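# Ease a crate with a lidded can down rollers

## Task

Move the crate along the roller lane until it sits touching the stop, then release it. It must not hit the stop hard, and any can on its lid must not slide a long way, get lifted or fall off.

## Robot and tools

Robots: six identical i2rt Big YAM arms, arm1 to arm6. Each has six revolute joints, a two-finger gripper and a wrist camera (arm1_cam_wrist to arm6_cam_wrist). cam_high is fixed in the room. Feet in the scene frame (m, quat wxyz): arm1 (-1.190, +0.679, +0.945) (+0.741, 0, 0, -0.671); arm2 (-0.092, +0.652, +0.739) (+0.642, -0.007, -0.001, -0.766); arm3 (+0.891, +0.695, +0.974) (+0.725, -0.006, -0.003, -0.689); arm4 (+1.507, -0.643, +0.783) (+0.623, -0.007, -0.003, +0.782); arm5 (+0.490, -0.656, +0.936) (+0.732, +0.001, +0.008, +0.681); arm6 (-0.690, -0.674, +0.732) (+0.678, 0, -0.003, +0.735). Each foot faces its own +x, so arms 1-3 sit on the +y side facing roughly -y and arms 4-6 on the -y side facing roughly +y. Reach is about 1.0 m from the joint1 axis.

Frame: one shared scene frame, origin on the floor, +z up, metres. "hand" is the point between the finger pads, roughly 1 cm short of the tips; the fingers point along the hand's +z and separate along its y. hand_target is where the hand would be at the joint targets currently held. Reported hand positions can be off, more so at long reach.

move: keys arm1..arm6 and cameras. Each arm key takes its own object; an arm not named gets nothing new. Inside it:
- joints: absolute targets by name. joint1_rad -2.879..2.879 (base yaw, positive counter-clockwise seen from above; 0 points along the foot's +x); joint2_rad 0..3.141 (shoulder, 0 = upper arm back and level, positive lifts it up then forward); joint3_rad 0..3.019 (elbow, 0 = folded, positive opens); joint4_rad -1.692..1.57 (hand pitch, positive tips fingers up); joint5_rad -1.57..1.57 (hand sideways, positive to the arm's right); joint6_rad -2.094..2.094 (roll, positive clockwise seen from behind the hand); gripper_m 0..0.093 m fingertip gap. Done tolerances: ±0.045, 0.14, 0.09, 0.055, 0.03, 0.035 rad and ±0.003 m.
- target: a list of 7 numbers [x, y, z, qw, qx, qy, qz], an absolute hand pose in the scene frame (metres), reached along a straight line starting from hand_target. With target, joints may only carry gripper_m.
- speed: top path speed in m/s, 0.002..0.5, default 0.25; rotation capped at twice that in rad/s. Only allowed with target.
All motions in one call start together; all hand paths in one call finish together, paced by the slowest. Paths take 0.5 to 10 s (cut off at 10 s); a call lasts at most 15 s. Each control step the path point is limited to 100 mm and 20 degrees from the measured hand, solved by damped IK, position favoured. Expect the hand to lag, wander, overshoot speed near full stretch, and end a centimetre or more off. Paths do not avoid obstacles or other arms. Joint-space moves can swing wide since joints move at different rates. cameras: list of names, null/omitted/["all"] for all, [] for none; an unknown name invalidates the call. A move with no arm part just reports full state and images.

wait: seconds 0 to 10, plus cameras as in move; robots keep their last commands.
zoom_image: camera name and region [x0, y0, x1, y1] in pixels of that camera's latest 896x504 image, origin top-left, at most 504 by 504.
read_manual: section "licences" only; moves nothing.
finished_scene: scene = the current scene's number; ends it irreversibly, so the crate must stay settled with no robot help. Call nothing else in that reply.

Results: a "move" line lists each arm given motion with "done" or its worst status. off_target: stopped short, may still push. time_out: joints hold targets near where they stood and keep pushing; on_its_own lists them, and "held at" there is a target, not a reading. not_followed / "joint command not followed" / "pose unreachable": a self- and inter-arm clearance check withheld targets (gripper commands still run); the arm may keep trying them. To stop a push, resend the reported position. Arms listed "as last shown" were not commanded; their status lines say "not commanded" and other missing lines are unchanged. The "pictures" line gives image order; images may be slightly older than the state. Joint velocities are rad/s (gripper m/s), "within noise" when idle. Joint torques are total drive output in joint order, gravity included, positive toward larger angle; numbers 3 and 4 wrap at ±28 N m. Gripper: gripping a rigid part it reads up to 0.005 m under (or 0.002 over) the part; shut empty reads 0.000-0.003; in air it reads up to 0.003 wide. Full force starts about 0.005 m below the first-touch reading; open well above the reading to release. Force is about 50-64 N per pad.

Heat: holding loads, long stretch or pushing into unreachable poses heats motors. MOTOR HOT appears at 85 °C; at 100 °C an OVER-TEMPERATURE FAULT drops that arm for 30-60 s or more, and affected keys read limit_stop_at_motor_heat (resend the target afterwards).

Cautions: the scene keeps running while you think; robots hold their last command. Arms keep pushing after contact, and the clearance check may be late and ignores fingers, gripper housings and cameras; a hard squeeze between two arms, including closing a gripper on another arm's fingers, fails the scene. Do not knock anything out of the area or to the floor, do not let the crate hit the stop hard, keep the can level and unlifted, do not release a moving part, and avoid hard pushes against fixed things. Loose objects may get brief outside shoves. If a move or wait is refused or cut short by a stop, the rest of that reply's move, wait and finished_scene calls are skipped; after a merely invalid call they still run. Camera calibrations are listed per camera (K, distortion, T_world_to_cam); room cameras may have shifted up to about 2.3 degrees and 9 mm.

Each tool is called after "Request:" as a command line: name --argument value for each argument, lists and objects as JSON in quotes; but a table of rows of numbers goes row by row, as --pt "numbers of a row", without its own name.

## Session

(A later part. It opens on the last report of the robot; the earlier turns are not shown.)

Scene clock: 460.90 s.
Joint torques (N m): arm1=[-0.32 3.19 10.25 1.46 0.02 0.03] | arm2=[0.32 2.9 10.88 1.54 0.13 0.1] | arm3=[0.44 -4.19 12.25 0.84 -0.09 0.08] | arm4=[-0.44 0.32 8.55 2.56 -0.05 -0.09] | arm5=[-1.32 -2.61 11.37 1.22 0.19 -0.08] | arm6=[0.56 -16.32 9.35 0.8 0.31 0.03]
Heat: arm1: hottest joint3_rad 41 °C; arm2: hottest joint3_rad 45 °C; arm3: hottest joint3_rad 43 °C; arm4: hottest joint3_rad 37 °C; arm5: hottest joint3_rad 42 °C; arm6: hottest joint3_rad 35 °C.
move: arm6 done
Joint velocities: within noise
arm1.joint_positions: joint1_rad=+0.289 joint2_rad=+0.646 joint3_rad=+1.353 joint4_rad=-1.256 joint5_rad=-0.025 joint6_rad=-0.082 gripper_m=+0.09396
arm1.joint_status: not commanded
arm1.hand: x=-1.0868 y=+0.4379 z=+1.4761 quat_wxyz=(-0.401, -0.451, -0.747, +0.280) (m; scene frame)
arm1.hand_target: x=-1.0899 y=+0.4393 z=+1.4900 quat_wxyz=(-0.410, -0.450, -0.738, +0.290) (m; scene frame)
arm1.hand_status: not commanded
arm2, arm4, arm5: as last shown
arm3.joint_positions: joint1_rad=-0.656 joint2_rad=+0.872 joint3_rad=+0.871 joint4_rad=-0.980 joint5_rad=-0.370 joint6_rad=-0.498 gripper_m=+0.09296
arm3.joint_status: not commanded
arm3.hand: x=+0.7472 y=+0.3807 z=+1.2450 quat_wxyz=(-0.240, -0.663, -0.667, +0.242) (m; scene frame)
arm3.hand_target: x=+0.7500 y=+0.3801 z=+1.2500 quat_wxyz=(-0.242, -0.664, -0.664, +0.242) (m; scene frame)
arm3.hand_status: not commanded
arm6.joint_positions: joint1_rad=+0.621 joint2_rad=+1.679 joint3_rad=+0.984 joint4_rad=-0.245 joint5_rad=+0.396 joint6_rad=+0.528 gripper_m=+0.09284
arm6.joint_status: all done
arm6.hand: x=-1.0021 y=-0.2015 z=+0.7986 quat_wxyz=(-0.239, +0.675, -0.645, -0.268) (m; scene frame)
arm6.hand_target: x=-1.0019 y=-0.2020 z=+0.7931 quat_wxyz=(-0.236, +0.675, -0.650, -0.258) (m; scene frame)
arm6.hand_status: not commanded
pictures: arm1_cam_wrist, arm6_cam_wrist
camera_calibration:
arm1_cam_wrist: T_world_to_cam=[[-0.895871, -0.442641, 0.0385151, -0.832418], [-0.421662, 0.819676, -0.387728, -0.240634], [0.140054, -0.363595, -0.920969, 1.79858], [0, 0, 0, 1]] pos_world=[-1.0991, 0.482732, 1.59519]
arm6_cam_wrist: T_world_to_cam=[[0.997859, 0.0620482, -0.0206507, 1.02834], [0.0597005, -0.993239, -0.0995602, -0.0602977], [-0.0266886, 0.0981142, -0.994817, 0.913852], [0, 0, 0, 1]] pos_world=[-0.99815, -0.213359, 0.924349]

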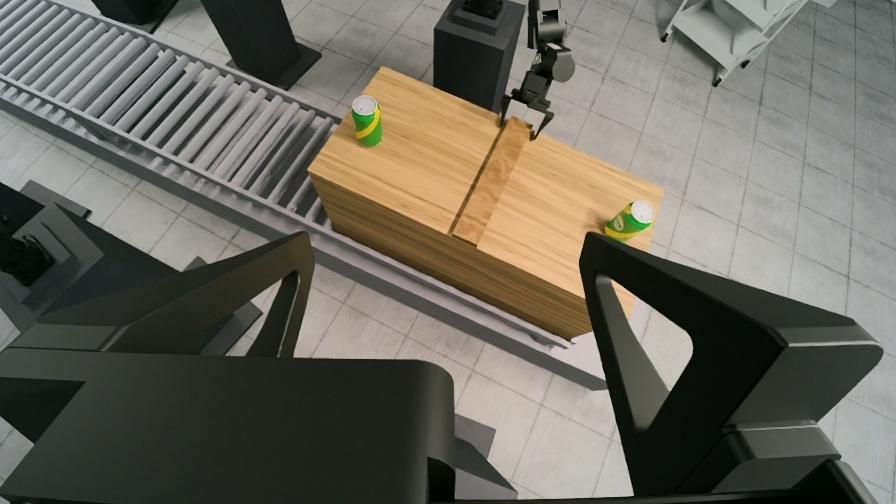

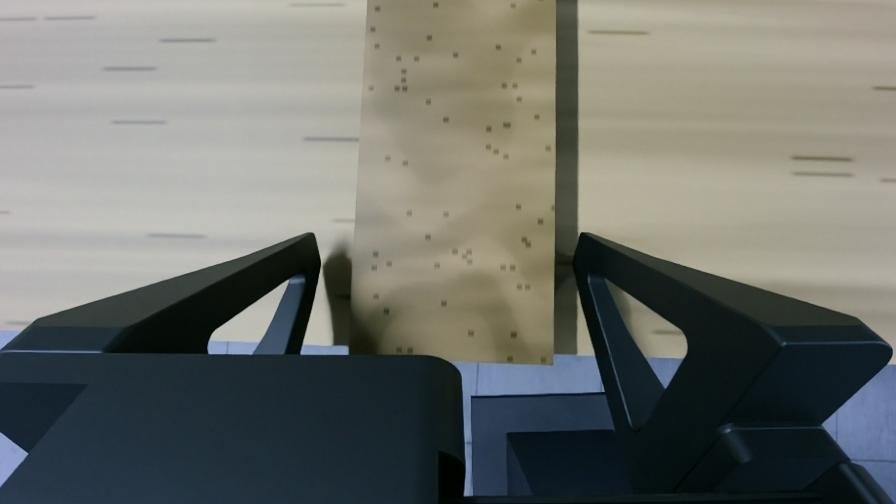

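Crate stays. Retract.

Request:
move --arm6 '{"target":[-1.000,-0.30,0.93,0.236,-0.675,0.650,0.258],"speed":0.07}' --cameras '["arm6_cam_wrist"]'

Request:
move --arm6 '{"target":[-0.78,-0.38,1.15,0.242,-0.664,0.664,0.242],"speed":0.12}' --cameras '["arm1_cam_wrist","arm6_cam_wrist","arm2_cam_wrist","cam_high"]'

Request:
zoom_image --camera "arm1_cam_wrist" --region '[500, 280, 620, 380]'

Scene clock: 470.07 s.
Joint torques (N m): arm1=[-0.32 3.37 10.26 1.42 0.01 0.03] | arm2=[0.67 3.08 10.97 1.46 0.11 0.12] | arm3=[0.26 -4.13 12.29 0.87 -0.09 0.07] | arm4=[-0.62 0.56 8.58 2.58 -0.04 -0.1] | arm5=[-1.32 -2.61 11.37 1.24 0.19 -0.08] | arm6=[1.2 -13.39 11.99 1.02 0.4 0.04]
Heat: arm1: hottest joint3_rad 41 °C; arm2: hottest joint3_rad 46 °C; arm3: hottest joint3_rad 43 °C; arm4: hottest joint3_rad 37 °C; arm5: hottest joint3_rad 42 °C; arm6: hottest joint3_rad 36 °C.
move: arm6 off_target
Joint velocities: within noise
arm1, arm2, arm3, arm4, arm5: as last shown
arm6.joint_positions: joint1_rad=+0.768 joint2_rad=+1.336 joint3_rad=+0.984 joint4_rad=-0.690 joint5_rad=+0.479 joint6_rad=+0.670 gripper_m=+0.09293
arm6.joint_status: not commanded
arm6.hand: x=-0.9933 y=-0.3012 z=+0.9185 quat_wxyz=(-0.238, +0.680, -0.648, -0.248) (m; scene frame)
arm6.hand_target: x=-0.9998 y=-0.3001 z=+0.9300 quat_wxyz=(-0.236, +0.675, -0.650, -0.258) (m; scene frame)
arm6.hand_status: off_target (0.013 m and 1.3 deg from the pose sent, 0.164 m and 1.3 deg at the start)
pictures: arm6_cam_wrist
camera_calibration:
arm6_cam_wrist: T_world_to_cam=[[0.998477, 0.0549379, 0.00501739, 1.00301], [0.0551519, -0.996171, -0.0678302, -0.182452], [0.00127173, 0.0680036, -0.997684, 1.0645], [0, 0, 0, 1]] pos_world=[-0.992779, -0.309247, 1.04463]

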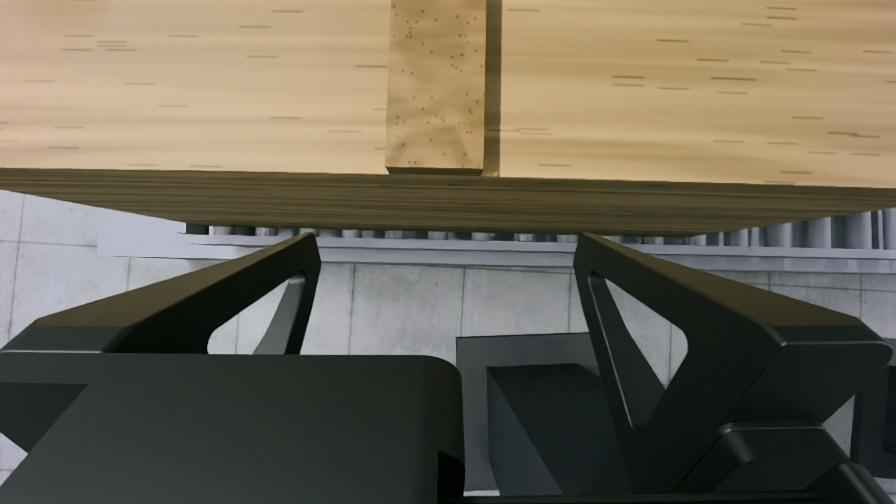

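Scene clock: 473.60 s.
Joint torques (N m): arm1=[-0.44 3.43 10.28 1.51 -0.02 -0.01] | arm2=[0.38 3.08 10.91 1.51 0.13 0.09] | arm3=[0.38 -4.25 12.26 0.87 -0.09 0.07] | arm4=[-0.62 0.62 8.59 2.58 -0.05 -0.09] | arm5=[-1.32 -2.61 11.36 1.24 0.19 -0.08] | arm6=[-0.15 -3.96 14.43 1.22 0.07 -0.24]
Heat: arm1: hottest joint3_rad 41 °C; arm2: hottest joint3_rad 46 °C; arm3: hottest joint3_rad 43 °C; arm4: hottest joint3_rad 37 °C; arm5: hottest joint3_rad 42 °C; arm6: hottest joint3_rad 36 °C.
move: arm6 off_target
Joint velocities: within noise
arm1, arm2, arm3, arm4, arm5: as last shown
arm6.joint_positions: joint1_rad=+0.375 joint2_rad=+0.812 joint3_rad=+1.188 joint4_rad=-1.337 joint5_rad=+0.281 joint6_rad=+0.369 gripper_m=+0.09293
arm6.joint_status: not commanded
arm6.hand: x=-0.7820 y=-0.3813 z=+1.1274 quat_wxyz=(-0.235, +0.668, -0.668, -0.228) (m; scene frame)
arm6.hand_target: x=-0.7799 y=-0.3806 z=+1.1494 quat_wxyz=(-0.242, +0.664, -0.664, -0.242) (m; scene frame)
arm6.hand_status: off_target (0.023 m and 1.9 deg from the pose sent, 0.324 m and 2.7 deg at the start)
pictures: arm1_cam_wrist, arm2_cam_wrist, arm6_cam_wrist, cam_high
camera_calibration:
arm1_cam_wrist: T_world_to_cam=[[-0.895871, -0.442641, 0.0385151, -0.832418], [-0.421662, 0.819676, -0.387728, -0.240634], [0.140054, -0.363595, -0.920969, 1.79858], [0, 0, 0, 1]] pos_world=[-1.0991, 0.482732, 1.59519]
arm2_cam_wrist: T_world_to_cam=[[-0.831113, 0.220023, 0.510726, -0.914843], [0.0749784, 0.954351, -0.289125, -0.0418797], [-0.551026, -0.202002, -0.80967, 1.12623], [0, 0, 0, 1]] pos_world=[-0.136616, 0.468755, 1.367]
arm6_cam_wrist: T_world_to_cam=[[0.999915, 0.00415971, 0.0123621, 0.76891], [0.00456282, -0.999453, -0.0327615, -0.340113], [0.0122191, 0.0328151, -0.999387, 1.27513], [0, 0, 0, 1]] pos_world=[-0.782874, -0.384969, 1.2537]

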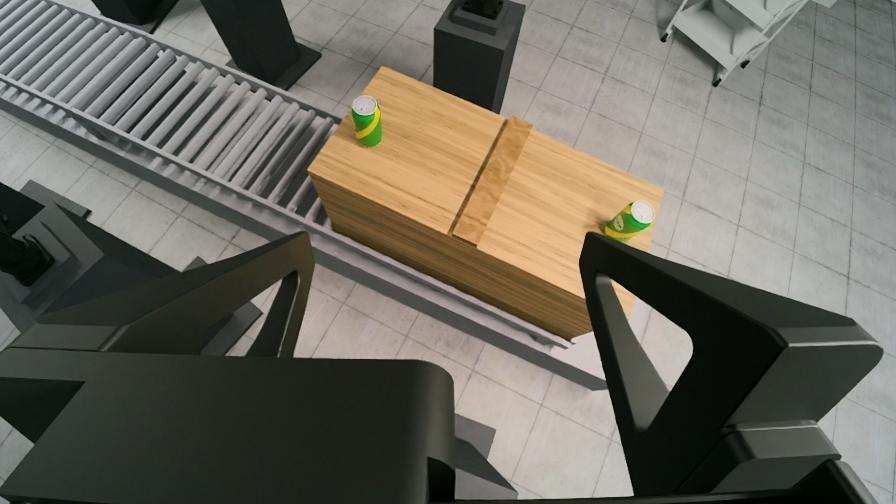

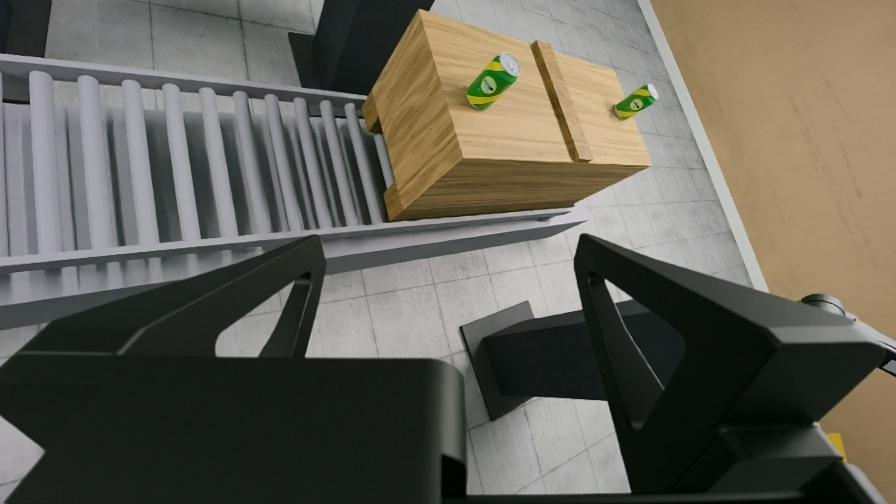

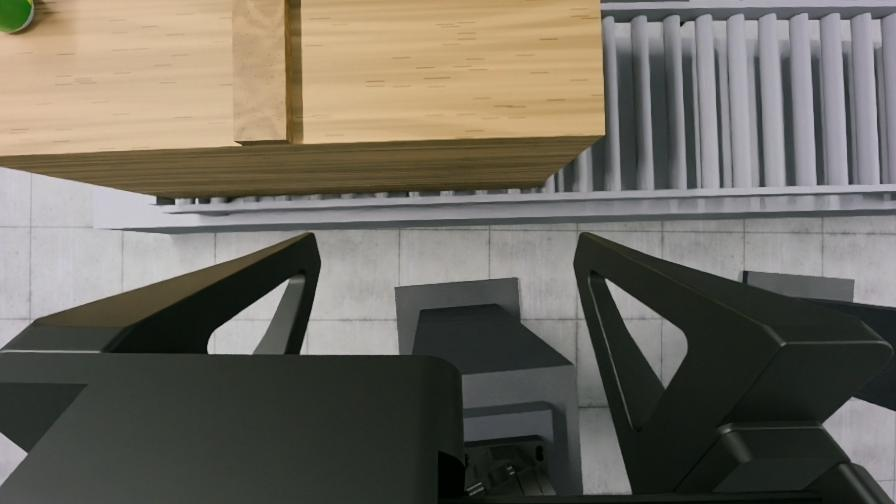

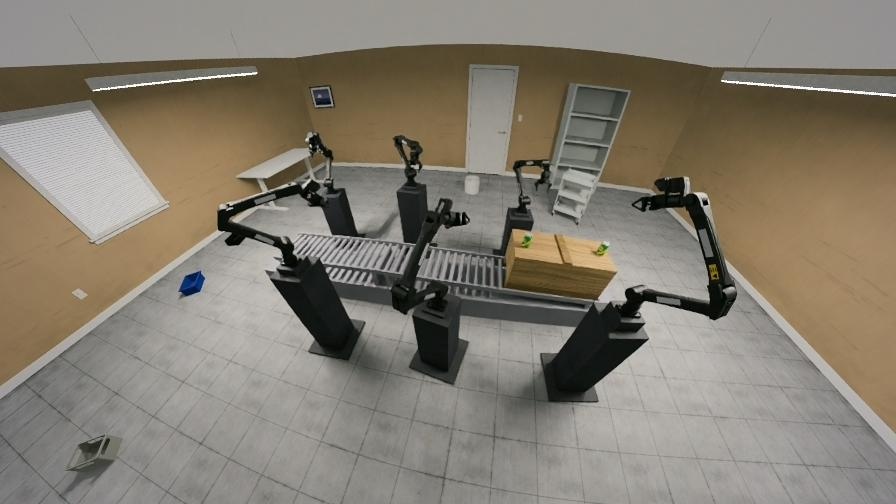

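Scaled by 4.200 from the camera's 896x504 image, which has a finer 1280x720 frame.

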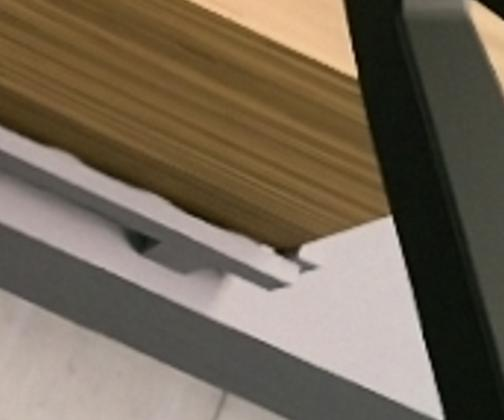

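Request:
finished_scene --scene 3

The scene is finished: the task was done.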